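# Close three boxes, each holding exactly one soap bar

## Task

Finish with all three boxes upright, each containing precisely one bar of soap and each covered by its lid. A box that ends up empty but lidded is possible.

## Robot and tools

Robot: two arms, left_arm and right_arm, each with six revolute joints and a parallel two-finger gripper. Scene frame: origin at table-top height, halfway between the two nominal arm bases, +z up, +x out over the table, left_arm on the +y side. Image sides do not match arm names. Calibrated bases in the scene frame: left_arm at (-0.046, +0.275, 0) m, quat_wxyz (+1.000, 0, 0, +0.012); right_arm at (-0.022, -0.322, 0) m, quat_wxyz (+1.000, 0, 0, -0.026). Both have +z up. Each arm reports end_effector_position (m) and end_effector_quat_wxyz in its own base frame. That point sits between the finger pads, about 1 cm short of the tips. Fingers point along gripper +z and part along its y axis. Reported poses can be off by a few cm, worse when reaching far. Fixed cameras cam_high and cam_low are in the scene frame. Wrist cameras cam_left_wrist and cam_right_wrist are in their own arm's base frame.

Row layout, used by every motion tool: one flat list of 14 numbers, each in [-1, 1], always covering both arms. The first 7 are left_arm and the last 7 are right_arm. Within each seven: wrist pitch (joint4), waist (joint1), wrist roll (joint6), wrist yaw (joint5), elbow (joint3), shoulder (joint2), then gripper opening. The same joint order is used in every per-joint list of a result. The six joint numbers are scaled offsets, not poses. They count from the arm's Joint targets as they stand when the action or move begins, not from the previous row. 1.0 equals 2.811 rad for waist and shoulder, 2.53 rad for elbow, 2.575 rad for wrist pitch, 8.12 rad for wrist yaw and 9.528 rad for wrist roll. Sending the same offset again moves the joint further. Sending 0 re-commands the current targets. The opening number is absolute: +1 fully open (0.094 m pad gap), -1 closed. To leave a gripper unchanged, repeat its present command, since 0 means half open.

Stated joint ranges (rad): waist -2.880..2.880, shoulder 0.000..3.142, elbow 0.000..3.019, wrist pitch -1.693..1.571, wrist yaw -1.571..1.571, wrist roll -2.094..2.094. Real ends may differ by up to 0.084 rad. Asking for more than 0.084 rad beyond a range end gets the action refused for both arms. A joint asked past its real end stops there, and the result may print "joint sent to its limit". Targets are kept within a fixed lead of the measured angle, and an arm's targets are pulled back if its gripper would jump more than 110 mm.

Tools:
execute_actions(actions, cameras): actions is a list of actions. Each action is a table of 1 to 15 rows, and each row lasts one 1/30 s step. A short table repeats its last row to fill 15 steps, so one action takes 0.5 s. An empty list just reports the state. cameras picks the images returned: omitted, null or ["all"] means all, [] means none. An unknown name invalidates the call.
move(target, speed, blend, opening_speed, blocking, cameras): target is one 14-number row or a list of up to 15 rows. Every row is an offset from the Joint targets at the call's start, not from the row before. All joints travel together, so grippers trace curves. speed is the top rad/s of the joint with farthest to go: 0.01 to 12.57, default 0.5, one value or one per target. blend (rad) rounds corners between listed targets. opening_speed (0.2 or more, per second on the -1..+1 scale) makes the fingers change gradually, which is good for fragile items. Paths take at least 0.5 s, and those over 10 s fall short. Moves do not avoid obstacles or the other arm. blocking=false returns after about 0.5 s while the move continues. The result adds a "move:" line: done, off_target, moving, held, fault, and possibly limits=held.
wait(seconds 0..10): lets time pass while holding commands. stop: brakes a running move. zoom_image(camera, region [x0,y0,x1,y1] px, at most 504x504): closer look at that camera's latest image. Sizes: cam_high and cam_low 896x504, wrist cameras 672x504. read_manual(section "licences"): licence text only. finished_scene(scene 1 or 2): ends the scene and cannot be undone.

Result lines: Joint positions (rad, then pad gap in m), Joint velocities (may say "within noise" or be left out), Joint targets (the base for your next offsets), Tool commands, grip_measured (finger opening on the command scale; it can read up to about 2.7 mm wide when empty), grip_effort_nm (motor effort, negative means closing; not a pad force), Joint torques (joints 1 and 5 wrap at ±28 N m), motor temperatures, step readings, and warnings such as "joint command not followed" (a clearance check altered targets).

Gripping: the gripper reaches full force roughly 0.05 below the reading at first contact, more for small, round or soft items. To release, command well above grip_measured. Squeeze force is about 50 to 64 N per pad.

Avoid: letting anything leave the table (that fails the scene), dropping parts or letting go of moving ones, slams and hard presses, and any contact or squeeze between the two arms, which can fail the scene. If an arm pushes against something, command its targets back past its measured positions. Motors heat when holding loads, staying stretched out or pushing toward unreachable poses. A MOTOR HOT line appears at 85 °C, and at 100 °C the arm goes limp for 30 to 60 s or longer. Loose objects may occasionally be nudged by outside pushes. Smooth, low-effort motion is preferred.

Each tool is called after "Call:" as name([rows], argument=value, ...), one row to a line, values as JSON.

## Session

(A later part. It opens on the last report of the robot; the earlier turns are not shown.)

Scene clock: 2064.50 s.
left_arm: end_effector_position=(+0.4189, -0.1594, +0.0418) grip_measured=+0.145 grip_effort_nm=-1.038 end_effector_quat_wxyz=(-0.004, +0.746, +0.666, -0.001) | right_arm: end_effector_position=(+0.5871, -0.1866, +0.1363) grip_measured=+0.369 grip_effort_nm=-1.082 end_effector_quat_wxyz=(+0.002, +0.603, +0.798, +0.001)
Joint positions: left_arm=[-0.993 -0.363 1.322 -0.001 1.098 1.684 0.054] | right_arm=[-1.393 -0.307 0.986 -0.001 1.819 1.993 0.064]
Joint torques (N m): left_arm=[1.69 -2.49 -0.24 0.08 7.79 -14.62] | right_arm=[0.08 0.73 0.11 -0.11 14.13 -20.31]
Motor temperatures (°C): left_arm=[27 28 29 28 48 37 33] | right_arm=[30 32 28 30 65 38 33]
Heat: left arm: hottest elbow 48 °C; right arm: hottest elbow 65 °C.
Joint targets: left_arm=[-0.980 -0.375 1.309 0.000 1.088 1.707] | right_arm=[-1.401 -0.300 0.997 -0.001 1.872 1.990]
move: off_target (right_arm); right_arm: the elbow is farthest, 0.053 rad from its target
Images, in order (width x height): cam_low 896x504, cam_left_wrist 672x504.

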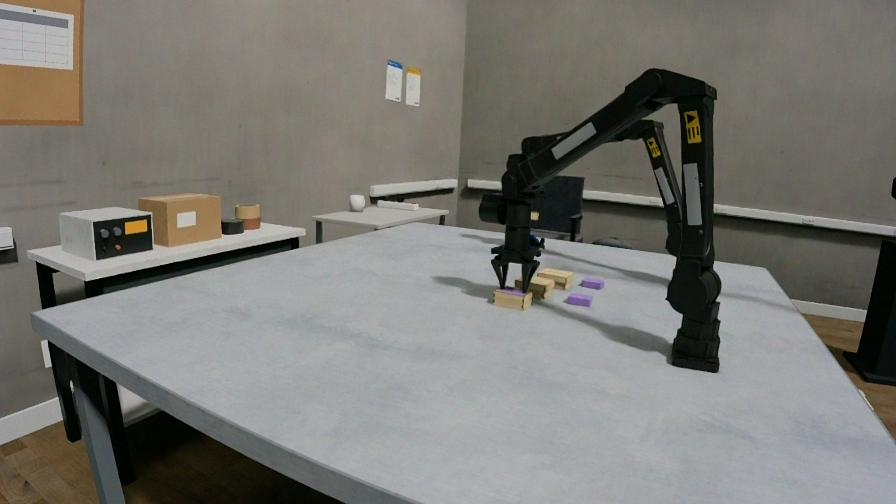

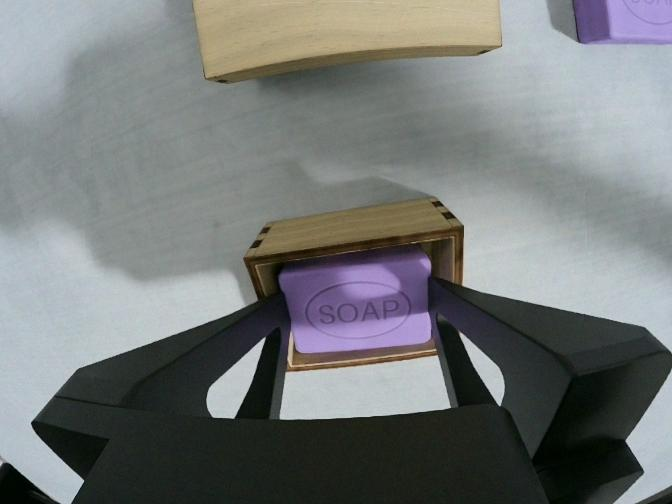

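Call:
move(target=[0.0043,0,0,0,-0.0019,0.0034,0.0,0,0,0,0,0,0,0.25], speed=0.05, cameras=["cam_left_wrist","cam_low"])

Call:
zoom_image(camera="cam_left_wrist", region=[200, 200, 500, 410])

Scene clock: 2075.80 s.
left_arm: end_effector_position=(+0.4191, -0.1594, +0.0376) grip_measured=+0.145 grip_effort_nm=-1.038 end_effector_quat_wxyz=(-0.004, +0.746, +0.666, -0.001) | right_arm: end_effector_position=(+0.5871, -0.1866, +0.1363) grip_measured=+0.369 grip_effort_nm=-1.082 end_effector_quat_wxyz=(+0.002, +0.603, +0.798, +0.001)
Joint positions: left_arm=[-0.982 -0.363 1.322 -0.001 1.094 1.691 0.054] | right_arm=[-1.393 -0.307 0.986 -0.001 1.819 1.993 0.064]
Joint torques (N m): left_arm=[1.43 -2.49 -0.21 0.08 7.66 -14.68] | right_arm=[0.08 0.73 0.11 -0.11 14.15 -20.31]
Motor temperatures (°C): left_arm=[27 28 29 28 47 37 33] | right_arm=[30 32 28 30 65 38 33]
Heat: left arm: hottest elbow 47 °C; right arm: hottest elbow 65 °C.
Joint targets: left_arm=[-0.969 -0.375 1.309 0.000 1.083 1.717] | right_arm=[-1.401 -0.300 0.997 -0.001 1.872 1.990]
move: off_target (right_arm); right_arm: the elbow is farthest, 0.053 rad from its target
Images, in order (width x height): cam_low 896x504, cam_left_wrist 672x504.

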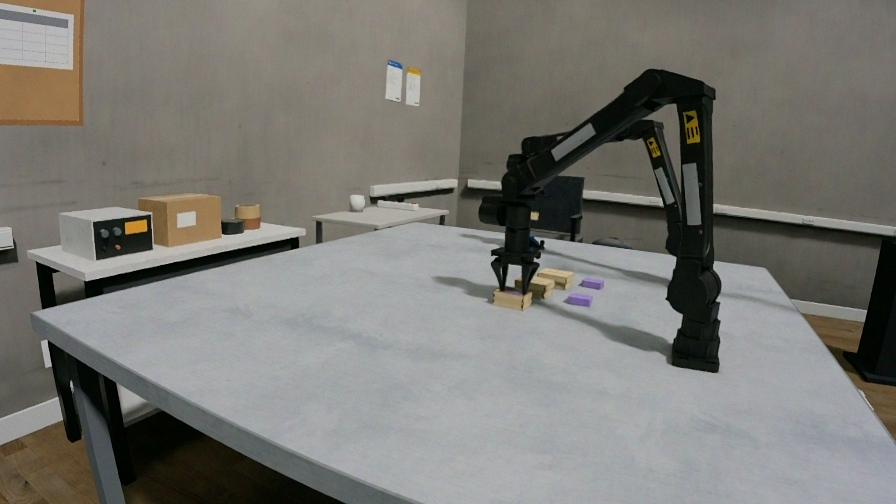

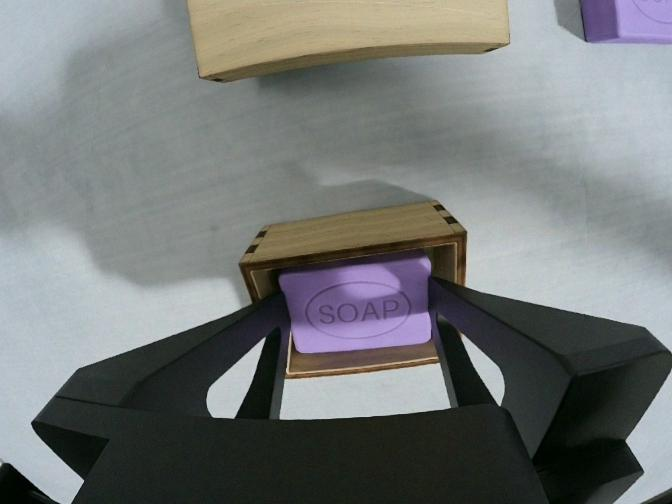

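Scaled by 1.680 (camera's finer frame: 960x720).

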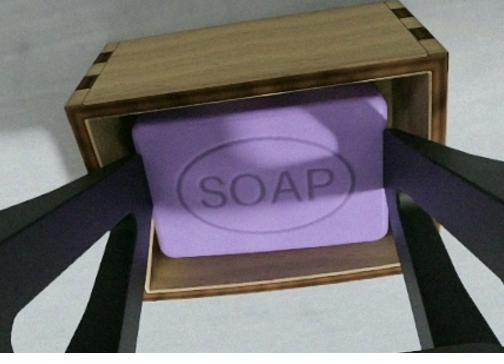

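Call:
move(target=[0.0043,0,0,0,-0.0019,0.0034,0.0,0,0,0,0,0,0,0.25], speed=0.05, cameras=["cam_left_wrist","cam_low"])

Call:
zoom_image(camera="cam_left_wrist", region=[200, 200, 500, 410])

Scene clock: 2087.97 s.
left_arm: end_effector_position=(+0.4198, -0.1597, +0.0336) grip_measured=+0.145 grip_effort_nm=-1.038 end_effector_quat_wxyz=(-0.004, +0.746, +0.666, -0.001) | right_arm: end_effector_position=(+0.5871, -0.1866, +0.1363) grip_measured=+0.369 grip_effort_nm=-1.072 end_effector_quat_wxyz=(+0.002, +0.603, +0.798, +0.001)
Joint positions: left_arm=[-0.971 -0.363 1.321 -0.001 1.091 1.698 0.054] | right_arm=[-1.393 -0.307 0.986 -0.001 1.819 1.993 0.064]
Joint torques (N m): left_arm=[1.55 -2.43 -0.19 0.08 7.42 -14.15] | right_arm=[0.08 0.73 0.11 -0.11 14.15 -20.25]
Motor temperatures (°C): left_arm=[27 28 29 28 47 37 33] | right_arm=[30 32 28 30 66 38 33]
Heat: left arm: hottest elbow 47 °C; right arm: hottest elbow 66 °C.
Joint targets: left_arm=[-0.958 -0.375 1.309 0.000 1.078 1.726] | right_arm=[-1.401 -0.300 0.997 -0.001 1.872 1.990]
move: off_target (right_arm); right_arm: the elbow is farthest, 0.053 rad from its target
Images, in order (width x height): cam_low 896x504, cam_left_wrist 672x504.

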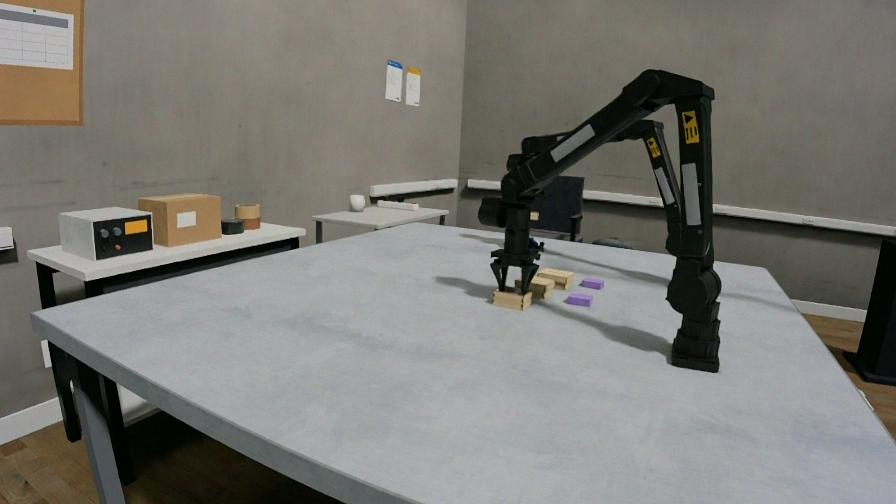

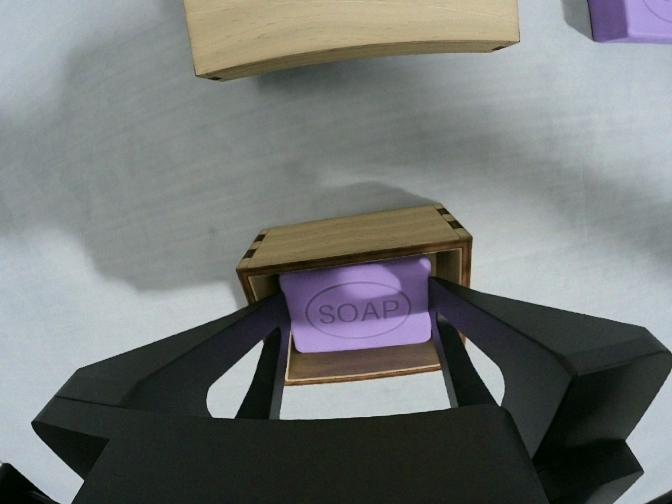

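Scaled by 1.680 (camera's finer frame: 960x720).

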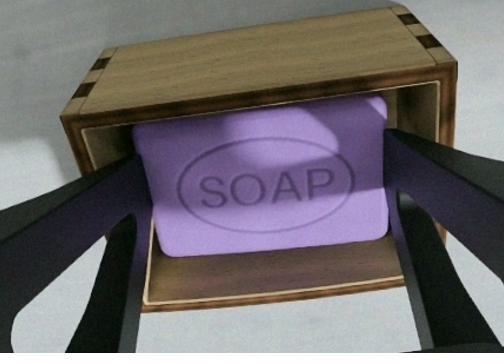

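Room remains. Release gently with a small opening.

Call:
move(target=[0,0,0,0,0,0,0.24,0,0,0,0,0,0,0.25], opening_speed=0.3, cameras=["cam_left_wrist","cam_low"])

Call:
zoom_image(camera="cam_left_wrist", region=[200, 200, 500, 410])

Scene clock: 2096.10 s.
left_arm: end_effector_position=(+0.4196, -0.1598, +0.0330) grip_measured=+0.237 grip_effort_nm=0.090 end_effector_quat_wxyz=(-0.004, +0.746, +0.666, -0.002) | right_arm: end_effector_position=(+0.5871, -0.1866, +0.1363) grip_measured=+0.369 grip_effort_nm=-1.072 end_effector_quat_wxyz=(+0.002, +0.603, +0.798, +0.001)
Joint positions: left_arm=[-0.971 -0.363 1.321 -0.001 1.091 1.7 0.058] | right_arm=[-1.393 -0.307 0.986 -0.001 1.819 1.993 0.064]
Joint torques (N m): left_arm=[1.55 -2.49 -0.2 0.08 7.42 -14.1] | right_arm=[0.08 0.73 0.11 -0.11 14.13 -20.31]
Motor temperatures (°C): left_arm=[27 28 29 28 47 37 33] | right_arm=[30 32 28 30 66 38 33]
Heat: left arm: hottest elbow 47 °C; right arm: hottest elbow 66 °C.
Joint targets: left_arm=[-0.958 -0.375 1.309 0.000 1.078 1.727] | right_arm=[-1.401 -0.300 0.997 -0.001 1.872 1.990]
move: off_target (right_arm); right_arm: the elbow is farthest, 0.053 rad from its target
Images, in order (width x height): cam_low 896x504, cam_left_wrist 672x504.

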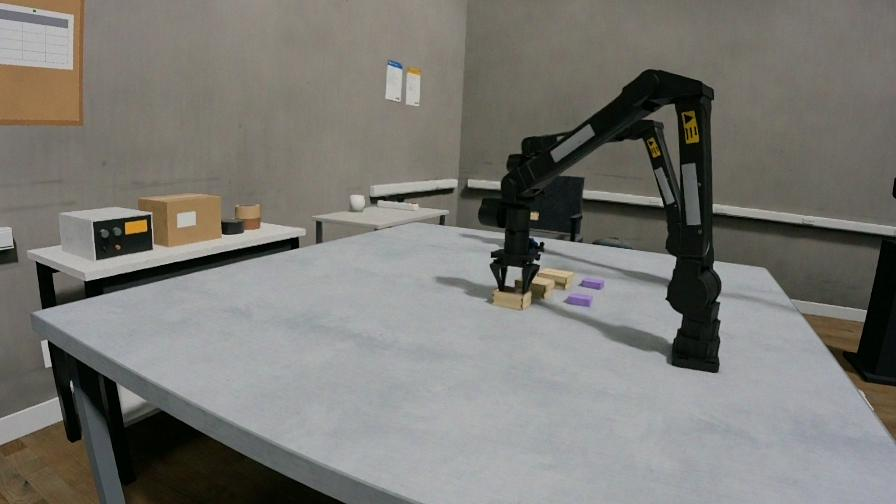

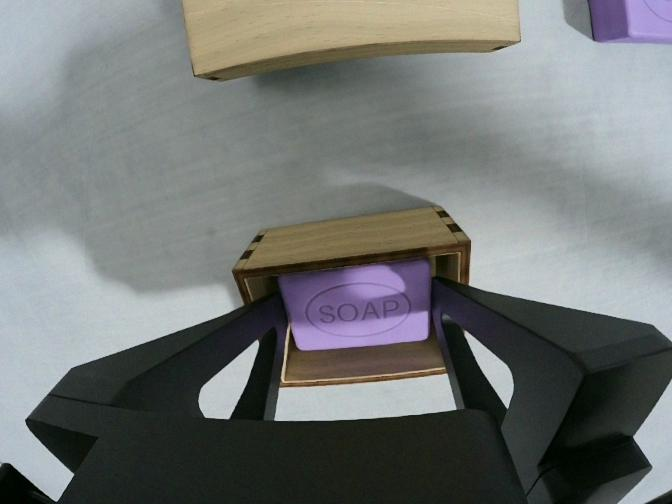

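Scaled by 1.680 (camera's finer frame: 960x720).

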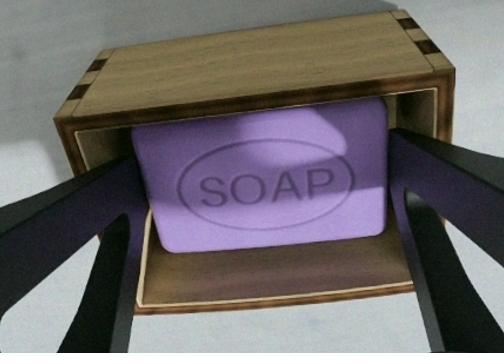

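Call:
move([
  [-0.0085,0,0,0,0.0225,-0.0089,0.24,0,0,0,0,0,0,0.25],
  [-0.0245,0,0,0,0.0304,-0.0242,0.24,0,0,0,0,0,0,0.25],
  [-0.094,0,0,0,0.0696,-0.0551,0.24,0,0,0,0,0,0,0.25],
], speed=[0.1,0.1,0.3], cameras=["cam_left_wrist","cam_low","cam_high"])

Call:
zoom_image(camera="cam_high", region=[360, 170, 450, 230])

Call:
zoom_image(camera="cam_low", region=[480, 240, 580, 320])

Scene clock: 2118.73 s.
left_arm: end_effector_position=(+0.4206, -0.1602, +0.1215) grip_measured=+0.238 grip_effort_nm=0.090 end_effector_quat_wxyz=(+0.001, +0.746, +0.666, +0.002) | right_arm: end_effector_position=(+0.5871, -0.1866, +0.1363) grip_measured=+0.369 grip_effort_nm=-1.072 end_effector_quat_wxyz=(+0.002, +0.603, +0.798, +0.001)
Joint positions: left_arm=[-1.189 -0.363 1.321 -0.001 1.204 1.582 0.058] | right_arm=[-1.393 -0.307 0.986 -0.001 1.819 1.993 0.064]
Joint torques (N m): left_arm=[0.59 -2.43 -0.2 0.08 14.27 -16.97] | right_arm=[0.08 0.73 0.11 -0.11 14.13 -20.31]
Motor temperatures (°C): left_arm=[27 28 29 28 46 36 32] | right_arm=[29 32 28 30 66 38 33]
Heat: left arm: hottest elbow 46 °C; right arm: hottest elbow 66 °C.
Joint targets: left_arm=[-1.200 -0.375 1.309 0.000 1.254 1.571] | right_arm=[-1.401 -0.300 0.997 -0.001 1.872 1.990]
move: off_target (left_arm, right_arm); left_arm: the elbow is farthest, 0.050 rad from its target; right_arm: the elbow is farthest, 0.053 rad from its target
Images, in order (width x height): cam_high 896x504, cam_low 896x504, cam_left_wrist 672x504.

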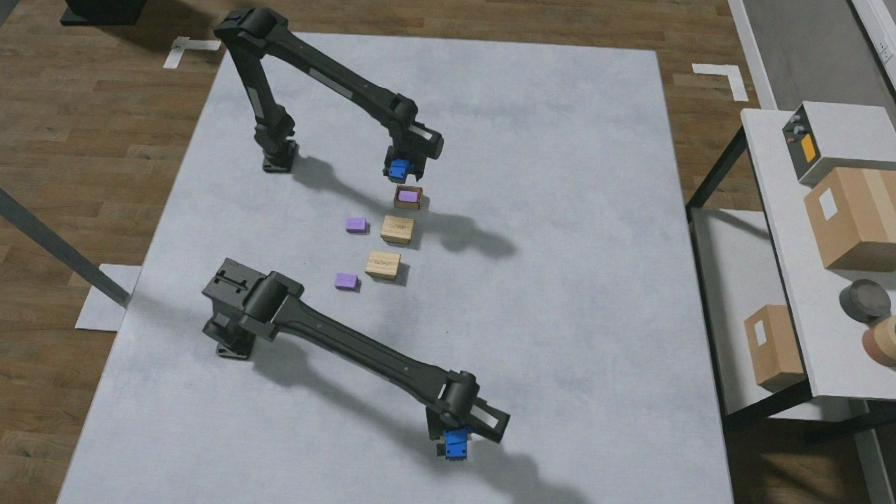

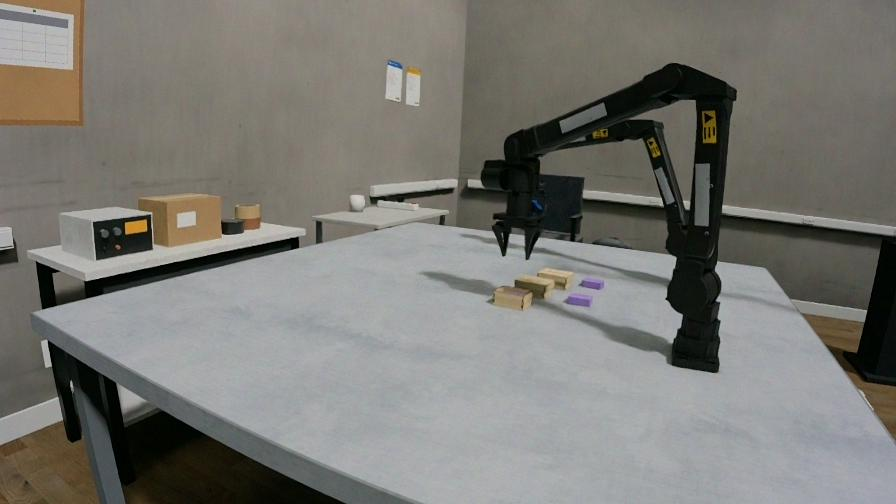

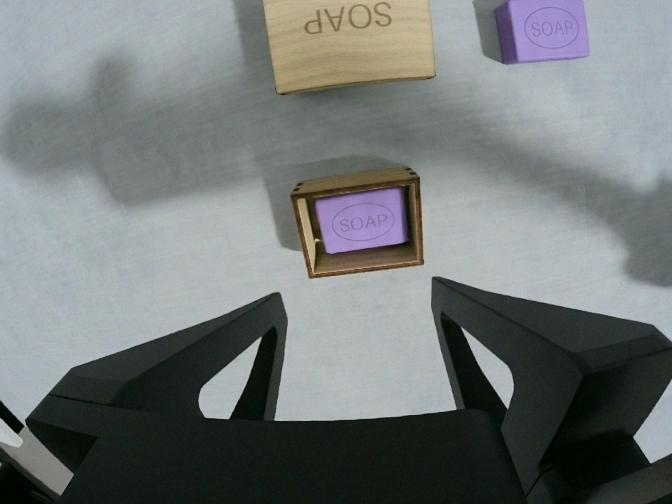

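Scaled by 5.600 (camera's finer frame: 1280x720).

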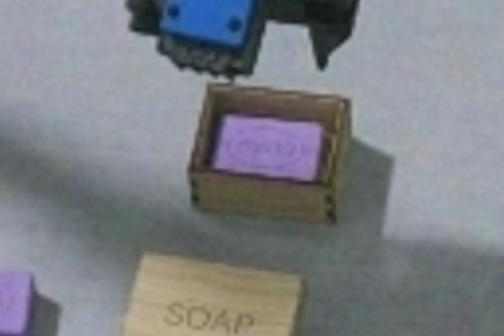

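Scaled by 5.040 (camera's finer frame: 1280x720).

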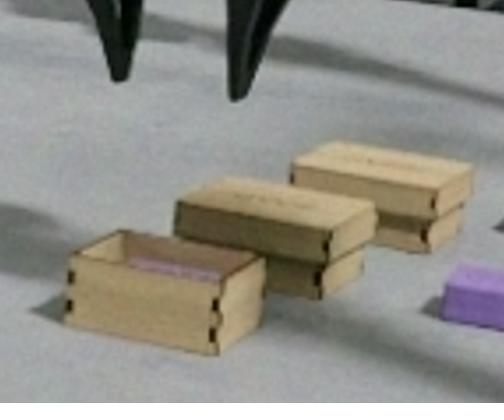

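Call:
move([
  [0,0.32,0,0,0,0,0.24,0,0.2,0,0,0,0,0.25],
  [0,0.32,0,0,0,0,0.24,0,0.4251,0,0,0,0,0.25],
  [0,0.32,0,0,0,0,0.24,0.055,0.4251,0,0,-0.0613,0.0249,0.25],
], speed=[0.9,0.5,0.2], cameras=["cam_right_wrist","cam_low"])

Call:
zoom_image(camera="cam_right_wrist", region=[200, 150, 450, 250])

Call:
zoom_image(camera="cam_low", region=[480, 240, 580, 320])

Scene clock: 2149.30 s.
left_arm: end_effector_position=(+0.3877, +0.2285, +0.1215) grip_measured=+0.238 grip_effort_nm=0.100 end_effector_quat_wxyz=(+0.001, +0.384, +0.923, +0.002) | right_arm: end_effector_position=(+0.3819, +0.4810, +0.0726) grip_measured=+0.368 grip_effort_nm=-1.077 end_effector_quat_wxyz=(-0.004, +0.043, +0.999, -0.005)
Joint positions: left_arm=[-1.189 0.533 1.321 0 1.204 1.582 0.058] | right_arm=[-1.268 0.9 0.986 -0.001 1.727 2.042 0.064]
Joint torques (N m): left_arm=[0.58 -2.32 -0.2 0.03 14.26 -17.14] | right_arm=[0.68 -0.56 0.11 -0.08 8.46 -18.67]
Motor temperatures (°C): left_arm=[27 28 29 28 50 37 31] | right_arm=[29 32 28 30 66 39 33]
Heat: left arm: hottest elbow 50 °C; right arm: hottest elbow 66 °C.
Joint targets: left_arm=[-1.200 0.525 1.309 0.000 1.254 1.571] | right_arm=[-1.260 0.895 0.997 -0.001 1.717 2.060]
move: off_target (left_arm); left_arm: the elbow is farthest, 0.050 rad from its target
Images, in order (width x height): cam_low 896x504, cam_right_wrist 672x504.

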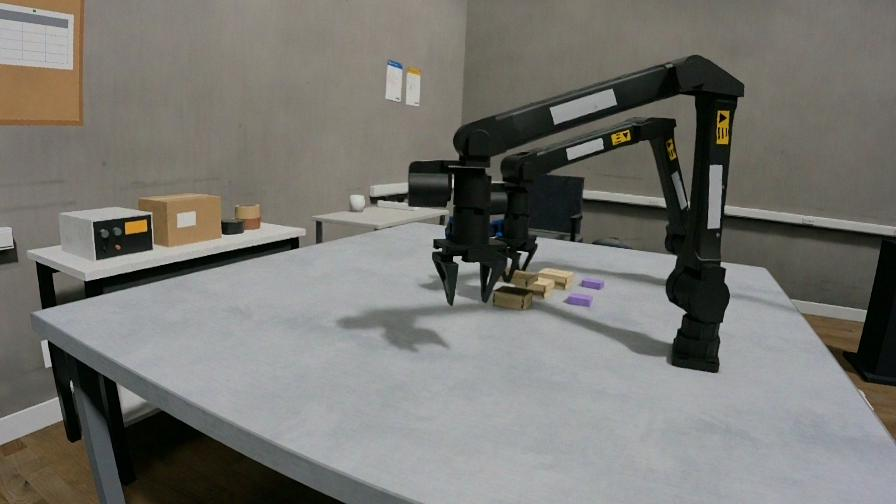

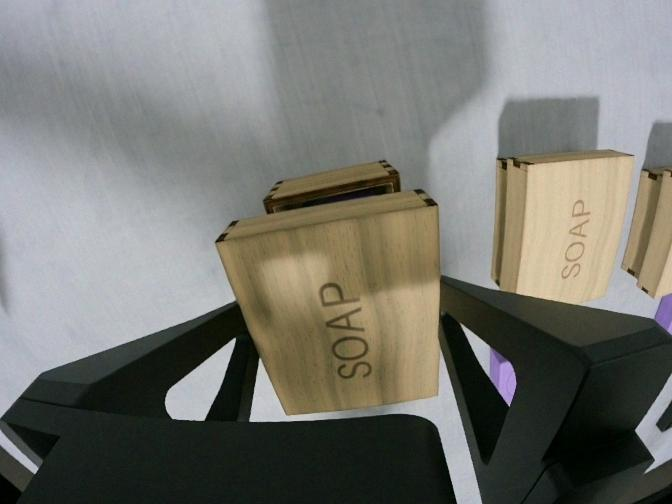

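Scaled by 2.016 (camera's finer frame: 960x720).

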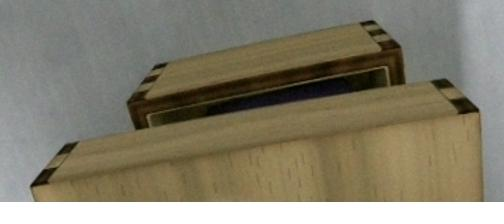

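Scaled by 5.040 (camera's finer frame: 1280x720).

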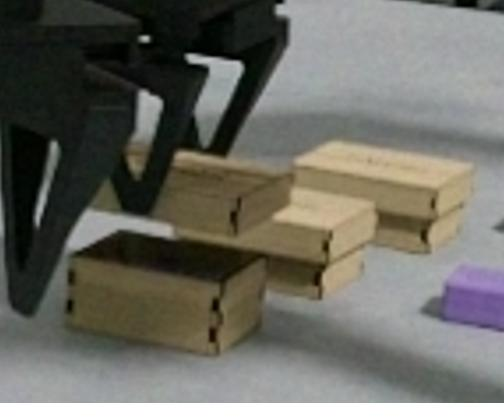

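Call:
move([
  [0,0.274,0,0,0,0,0.24,-0.0194,-0.0034,-0.0057,0,0.0328,-0.0142,0.25],
  [0,0.274,0,0,0,0,0.24,0.017,-0.0034,-0.0057,0,-0.0089,0.0059,0.25],
], speed=[0.5,0.15], cameras=["cam_right_wrist","cam_low"])

Call:
zoom_image(camera="cam_right_wrist", region=[200, 150, 450, 250])

Call:
zoom_image(camera="cam_low", region=[480, 240, 580, 320])

Scene clock: 2181.63 s.
left_arm: end_effector_position=(+0.1227, +0.4330, +0.1215) grip_measured=+0.238 grip_effort_nm=0.095 end_effector_quat_wxyz=(+0.000, +0.013, +1.000, +0.002) | right_arm: end_effector_position=(+0.3871, +0.4809, +0.0613) grip_measured=+0.368 grip_effort_nm=-1.077 end_effector_quat_wxyz=(+0.001, +0.030, +1.000, +0.002)
Joint positions: left_arm=[-1.189 1.296 1.321 0 1.204 1.582 0.058] | right_arm=[-1.225 0.893 0.954 -0.001 1.707 2.05 0.064]
Joint torques (N m): left_arm=[0.58 -1.73 -0.2 0.03 14.23 -17.2] | right_arm=[0.64 -0.73 -0.1 -0.08 8.1 -18.26]
Motor temperatures (°C): left_arm=[27 28 29 28 53 37 31] | right_arm=[29 32 28 30 56 42 33]
Heat: left arm: hottest elbow 53 °C; right arm: hottest elbow 56 °C.
Joint targets: left_arm=[-1.200 1.295 1.309 0.000 1.254 1.571] | right_arm=[-1.216 0.885 0.943 -0.001 1.694 2.076]
move: off_target (left_arm); left_arm: the elbow is farthest, 0.050 rad from its target
Images, in order (width x height): cam_low 896x504, cam_right_wrist 672x504.

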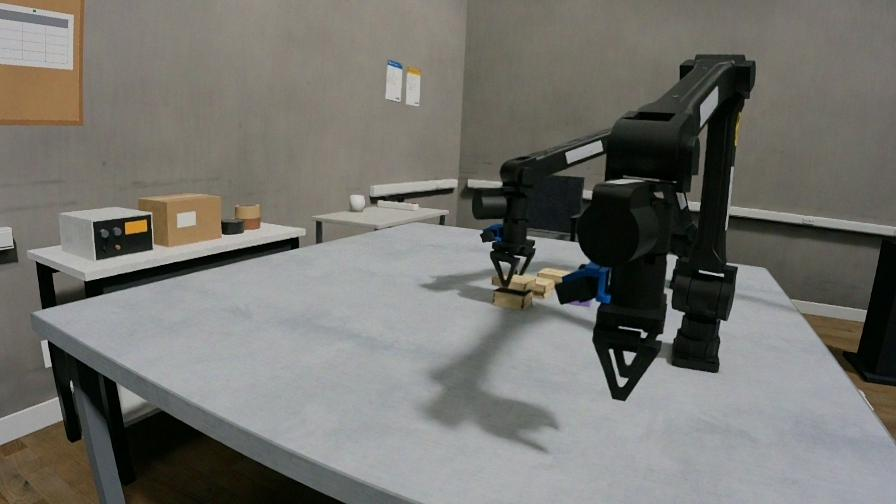

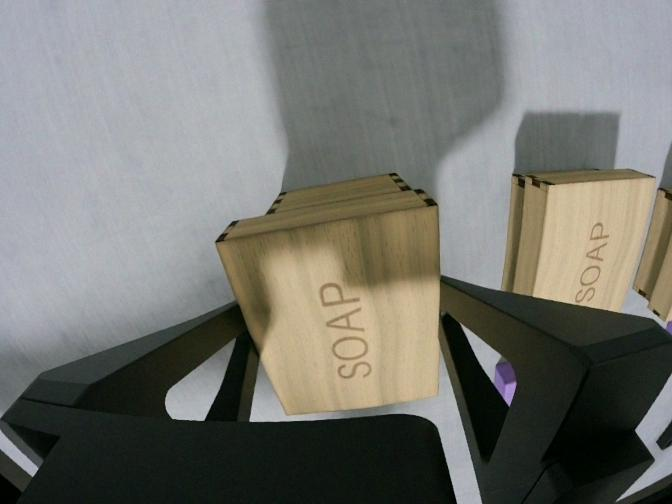

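Scaled by 2.016 (camera's finer frame: 960x720).

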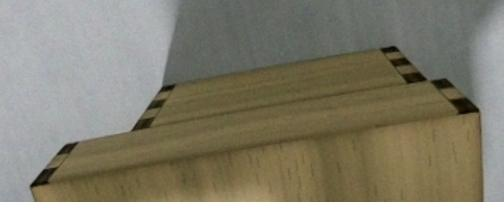

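Scaled by 5.040 (camera's finer frame: 1280x720).

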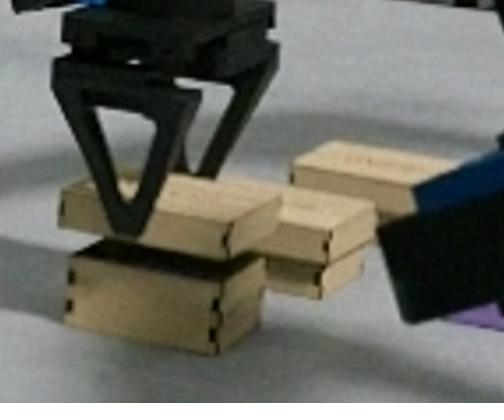

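Call:
move([
  [0,0,0,0,0,0,0.24,-0.0326,-0.0014,0,0,0.0379,-0.0164,0.25],
  [0,0,0,0,0,0,0.24,0.0033,-0.0014,0,0,-0.0031,0.0022,0.25],
], speed=[0.2,0.15], cameras=["cam_right_wrist","cam_low"])

Call:
zoom_image(camera="cam_right_wrist", region=[200, 150, 450, 250])

Call:
zoom_image(camera="cam_low", region=[480, 240, 580, 320])

Scene clock: 2217.70 s.
left_arm: end_effector_position=(+0.1227, +0.4330, +0.1215) grip_measured=+0.238 grip_effort_nm=0.095 end_effector_quat_wxyz=(+0.000, +0.013, +1.000, +0.002) | right_arm: end_effector_position=(+0.3885, +0.4785, +0.0562) grip_measured=+0.368 grip_effort_nm=-1.077 end_effector_quat_wxyz=(+0.000, +0.033, +0.999, +0.001)
Joint positions: left_arm=[-1.189 1.296 1.321 0 1.204 1.582 0.058] | right_arm=[-1.216 0.889 0.954 -0.001 1.7 2.054 0.064]
Joint torques (N m): left_arm=[0.58 -1.67 -0.2 0.03 14.24 -17.26] | right_arm=[0.64 -0.73 -0.09 -0.08 8.05 -18.26]
Motor temperatures (°C): left_arm=[27 28 29 28 56 37 31] | right_arm=[29 32 28 30 54 40 33]
Heat: left arm: hottest elbow 56 °C; right arm: hottest elbow 54 °C.
Joint targets: left_arm=[-1.200 1.295 1.309 0.000 1.254 1.571] | right_arm=[-1.207 0.881 0.943 -0.001 1.686 2.082]
move: off_target (left_arm); left_arm: the elbow is farthest, 0.050 rad from its target
Images, in order (width x height): cam_low 896x504, cam_right_wrist 672x504.

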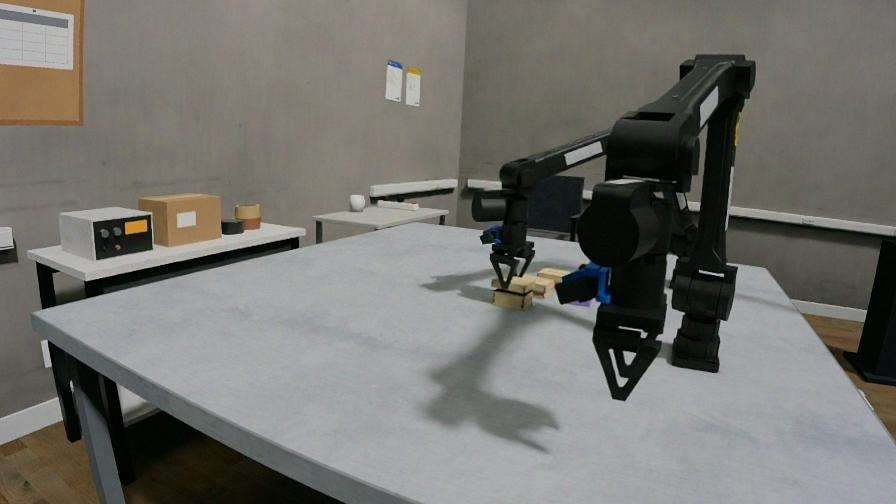

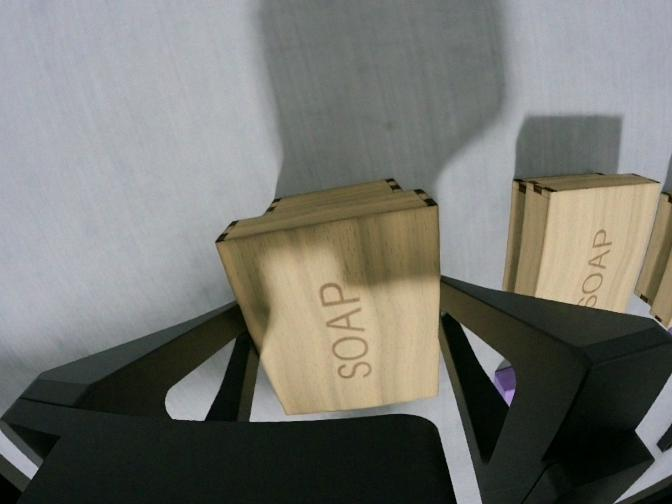

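Scaled by 2.016 (camera's finer frame: 960x720).

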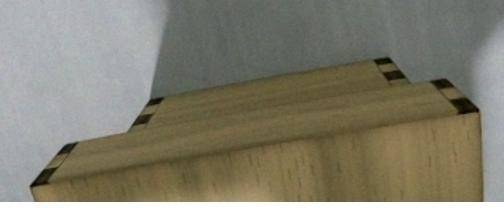

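Scaled by 5.040 (camera's finer frame: 1280x720).

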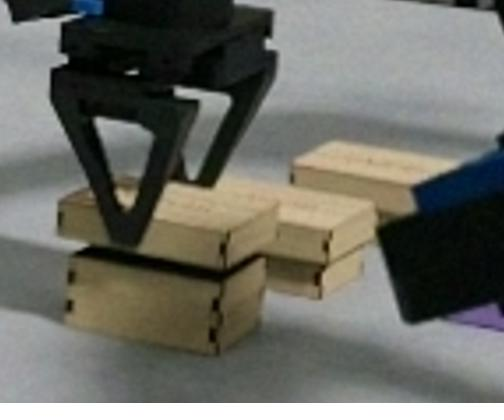

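Call:
move(target=[0,0,0,0,0,0,0.24,0.0093,-0.0004,0,0,-0.0049,0.0048,0.25], speed=0.05, cameras=["cam_right_wrist","cam_low"])

Call:
zoom_image(camera="cam_right_wrist", region=[200, 150, 450, 250])

Call:
zoom_image(camera="cam_low", region=[480, 240, 580, 320])

Scene clock: 2246.83 s.
left_arm: end_effector_position=(+0.1227, +0.4330, +0.1215) grip_measured=+0.238 grip_effort_nm=0.100 end_effector_quat_wxyz=(+0.000, +0.013, +1.000, +0.002) | right_arm: end_effector_position=(+0.3894, +0.4791, +0.0481) grip_measured=+0.368 grip_effort_nm=-1.072 end_effector_quat_wxyz=(+0.001, +0.033, +0.999, +0.002)
Joint positions: left_arm=[-1.189 1.296 1.321 0 1.204 1.582 0.058] | right_arm=[-1.195 0.889 0.954 -0.001 1.691 2.062 0.064]
Joint torques (N m): left_arm=[0.59 -1.67 -0.2 0.03 14.23 -17.2] | right_arm=[0.7 -0.85 -0.11 -0.09 7.71 -17.96]
Motor temperatures (°C): left_arm=[27 28 29 28 57 37 30] | right_arm=[29 32 28 30 53 39 33]
Heat: left arm: hottest elbow 57 °C; right arm: hottest elbow 53 °C.
Joint targets: left_arm=[-1.200 1.295 1.309 0.000 1.254 1.571] | right_arm=[-1.183 0.880 0.943 -0.001 1.674 2.096]
move: off_target (left_arm); left_arm: the elbow is farthest, 0.050 rad from its target
Images, in order (width x height): cam_low 896x504, cam_right_wrist 672x504.

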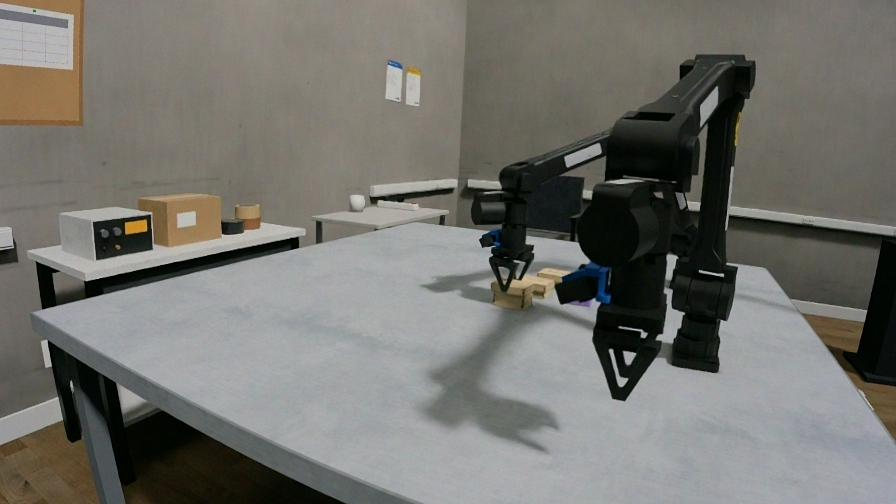

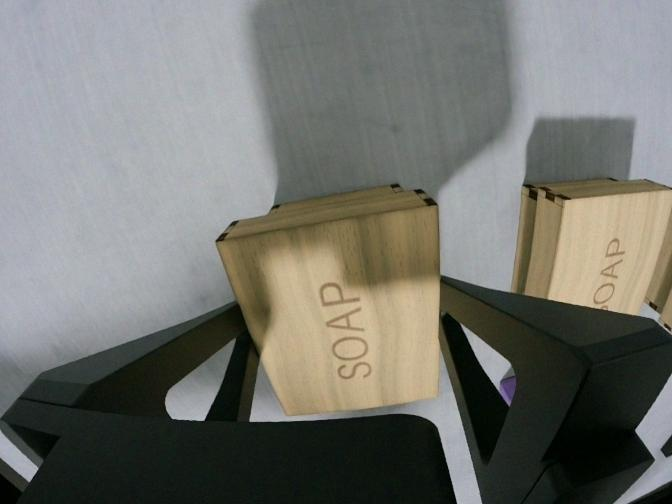

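Scaled by 2.016 (camera's finer frame: 960x720).

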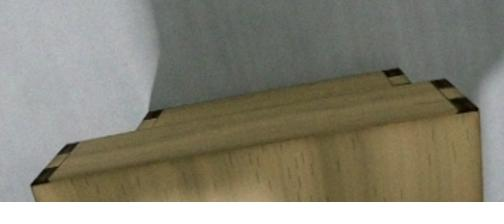

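Scaled by 5.040 (camera's finer frame: 1280x720).

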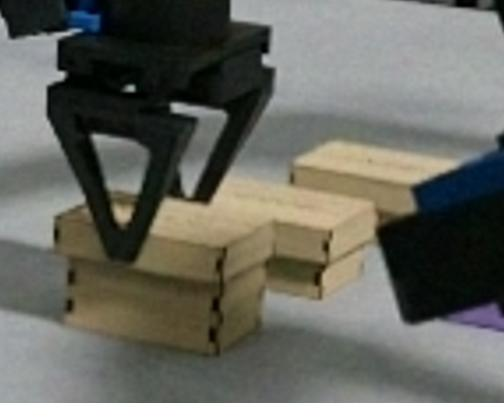

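Call:
move([
  [0,0,0,0,0,0,0.24,0,0,0,0,0.034,-0.0164,0.25],
  [0,0,0,0,0,0,0.24,-0.0454,0,0,0,0.0458,-0.0235,0.25],
  [0,0,0,0,0,0,0.24,-0.0092,0,0,0,0.0037,-0.004,0.25],
], speed=[0.15,0.15,0.12], cameras=["cam_right_wrist","cam_low"])

Call:
zoom_image(camera="cam_right_wrist", region=[200, 150, 450, 250])

Call:
zoom_image(camera="cam_low", region=[480, 240, 580, 320])

Scene clock: 2269.97 s.
left_arm: end_effector_position=(+0.1227, +0.4330, +0.1215) grip_measured=+0.238 grip_effort_nm=0.095 end_effector_quat_wxyz=(+0.000, +0.013, +1.000, +0.002) | right_arm: end_effector_position=(+0.3880, +0.4770, +0.0527) grip_measured=+0.368 grip_effort_nm=-1.072 end_effector_quat_wxyz=(-0.002, +0.033, +0.999, -0.002)
Joint positions: left_arm=[-1.189 1.296 1.321 0 1.204 1.582 0.058] | right_arm=[-1.216 0.888 0.954 -0.001 1.697 2.058 0.064]
Joint torques (N m): left_arm=[0.58 -1.73 -0.2 0.03 14.23 -17.26] | right_arm=[0.69 -0.73 -0.09 -0.09 8.06 -18.43]
Motor temperatures (°C): left_arm=[27 28 29 28 58 37 30] | right_arm=[29 32 28 30 53 40 33]
Heat: left arm: hottest elbow 58 °C; right arm: hottest elbow 53 °C.
Joint targets: left_arm=[-1.200 1.295 1.309 0.000 1.254 1.571] | right_arm=[-1.207 0.880 0.943 -0.001 1.684 2.084]
move: off_target (left_arm); left_arm: the elbow is farthest, 0.050 rad from its target
Images, in order (width x height): cam_low 896x504, cam_right_wrist 672x504.

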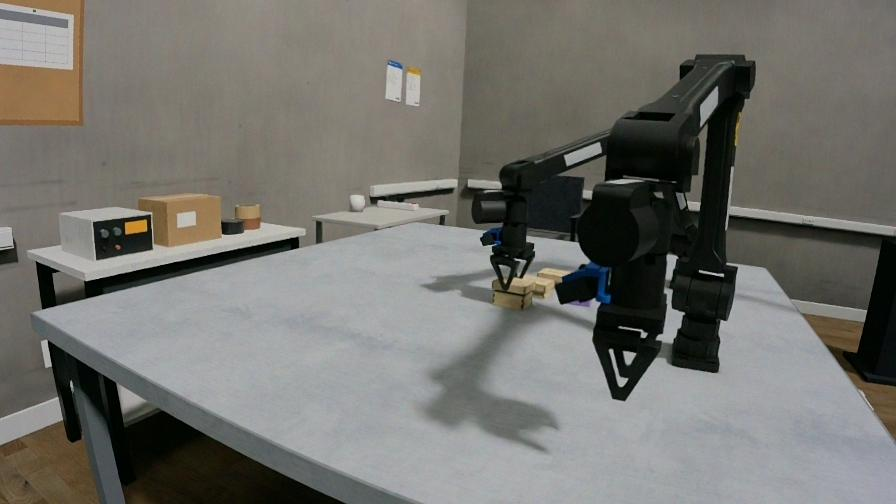

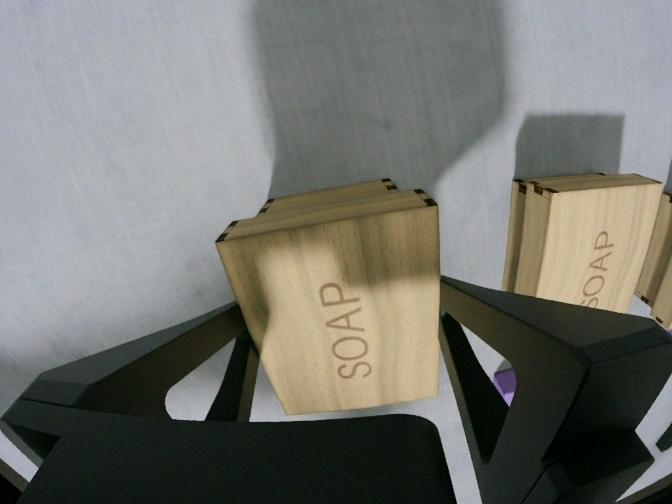

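Scaled by 2.016 (camera's finer frame: 960x720).

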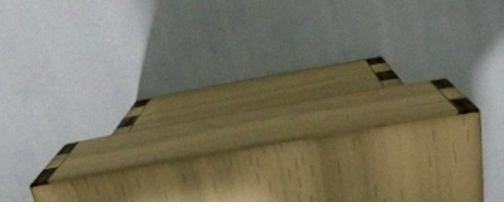

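Scaled by 5.040 (camera's finer frame: 1280x720).

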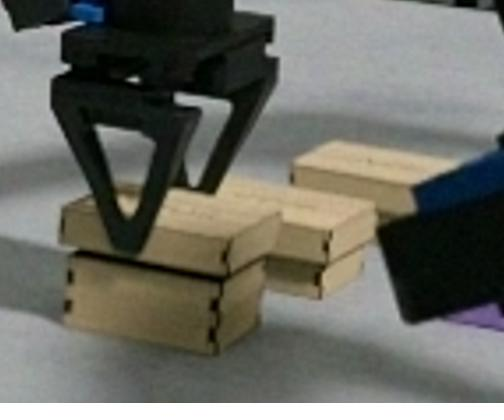

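Call:
move(target=[0,0,0,0,0,0,0.24,0.0093,0.0003,0,0,-0.0049,0.0048,0.25], speed=0.05, cameras=["cam_right_wrist","cam_low"])

Call:
zoom_image(camera="cam_right_wrist", region=[200, 150, 450, 250])

Call:
zoom_image(camera="cam_low", region=[480, 240, 580, 320])

Scene clock: 2290.93 s.
left_arm: end_effector_position=(+0.1227, +0.4330, +0.1215) grip_measured=+0.238 grip_effort_nm=0.095 end_effector_quat_wxyz=(+0.000, +0.013, +1.000, +0.002) | right_arm: end_effector_position=(+0.3882, +0.4773, +0.0417) grip_measured=+0.368 grip_effort_nm=-1.077 end_effector_quat_wxyz=(-0.002, +0.033, +0.999, -0.002)
Joint positions: left_arm=[-1.189 1.296 1.321 0 1.204 1.582 0.058] | right_arm=[-1.192 0.888 0.954 -0.001 1.685 2.069 0.064]
Joint torques (N m): left_arm=[0.57 -1.61 -0.2 0.03 14.23 -17.2] | right_arm=[0.51 -0.62 -0.09 -0.07 7.92 -18.14]
Motor temperatures (°C): left_arm=[27 28 29 28 58 37 30] | right_arm=[29 32 28 30 52 39 33]
Heat: left arm: hottest elbow 58 °C; right arm: hottest elbow 52 °C.
Joint targets: left_arm=[-1.200 1.295 1.309 0.000 1.254 1.571] | right_arm=[-1.183 0.881 0.943 -0.001 1.671 2.098]
move: off_target (left_arm); left_arm: the elbow is farthest, 0.050 rad from its target
Images, in order (width x height): cam_low 896x504, cam_right_wrist 672x504.

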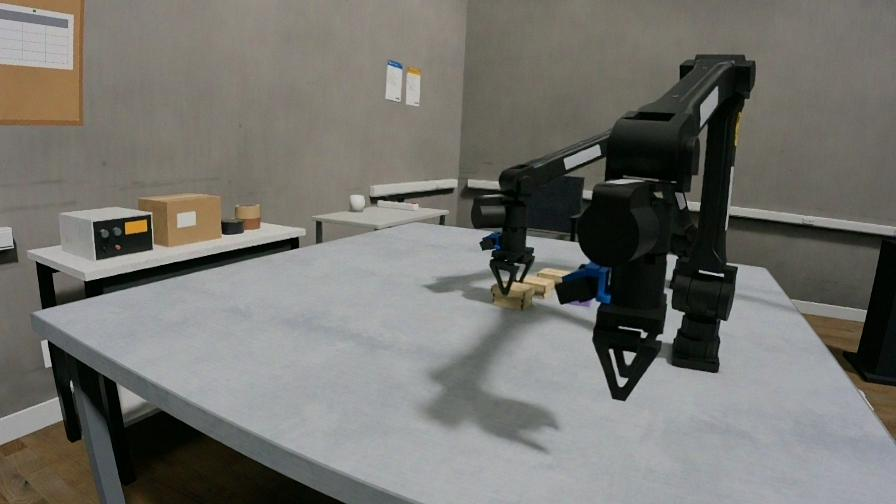

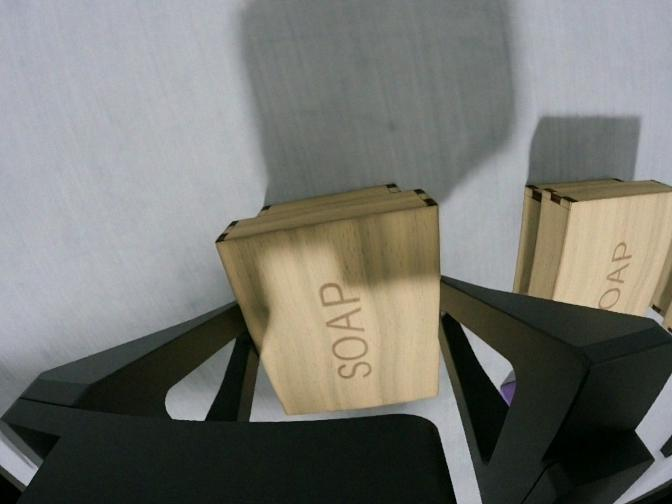

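Scaled by 2.016 (camera's finer frame: 960x720).

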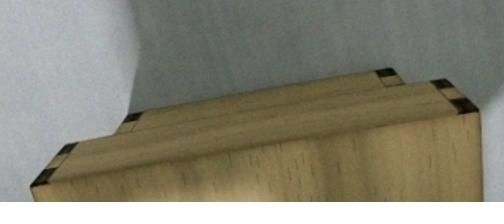

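Scaled by 5.040 (camera's finer frame: 1280x720).

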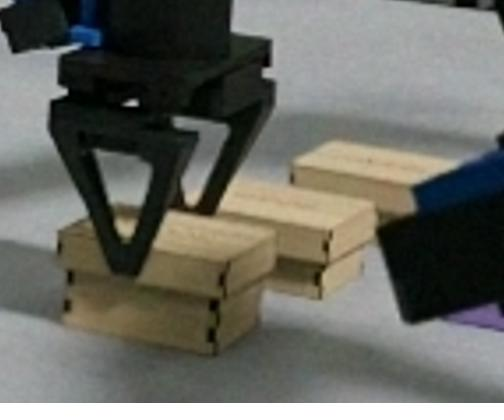

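Call:
move(target=[0,0,0,0,0,0,0.24,0,0,0,0,0,0,0.9], opening_speed=0.6, cameras=["cam_right_wrist","cam_low"])

Call:
zoom_image(camera="cam_low", region=[480, 240, 580, 320])

Scene clock: 2298.23 s.
left_arm: end_effector_position=(+0.1227, +0.4330, +0.1215) grip_measured=+0.238 grip_effort_nm=0.100 end_effector_quat_wxyz=(+0.000, +0.013, +1.000, +0.002) | right_arm: end_effector_position=(+0.3883, +0.4774, +0.0417) grip_measured=+0.897 grip_effort_nm=0.032 end_effector_quat_wxyz=(-0.002, +0.033, +0.999, -0.001)
Joint positions: left_arm=[-1.189 1.296 1.321 0 1.204 1.582 0.058] | right_arm=[-1.191 0.888 0.954 -0.001 1.685 2.069 0.089]
Joint torques (N m): left_arm=[0.58 -1.67 -0.2 0.03 14.23 -17.26] | right_arm=[0.68 -0.67 -0.09 -0.07 7.94 -18.2]
Motor temperatures (°C): left_arm=[27 28 29 28 58 37 30] | right_arm=[29 32 28 30 52 39 33]
Heat: left arm: hottest elbow 58 °C; right arm: hottest elbow 52 °C.
Joint targets: left_arm=[-1.200 1.295 1.309 0.000 1.254 1.571] | right_arm=[-1.183 0.881 0.943 -0.001 1.671 2.098]
move: off_target (left_arm); left_arm: the elbow is farthest, 0.050 rad from its target
Images, in order (width x height): cam_low 896x504, cam_right_wrist 672x504.

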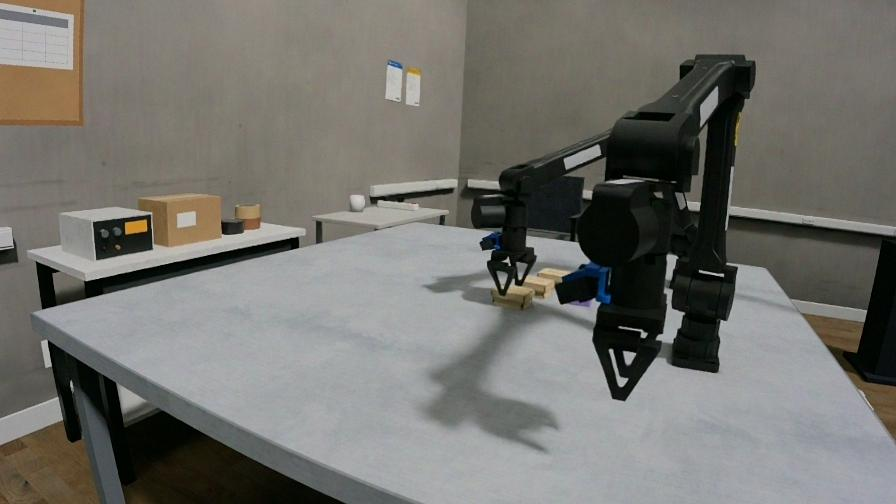

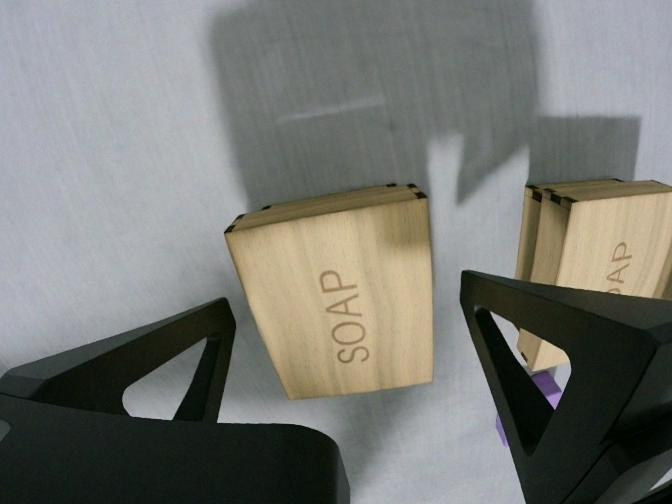

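Scaled by 5.040 (camera's finer frame: 1280x720).

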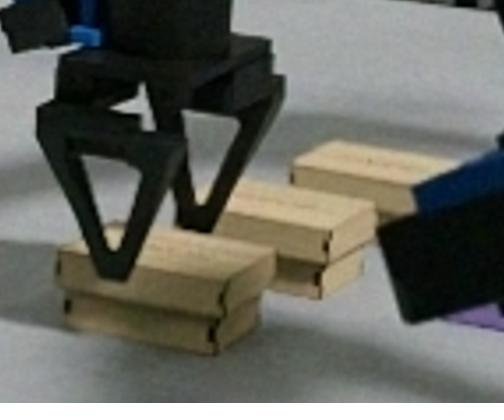

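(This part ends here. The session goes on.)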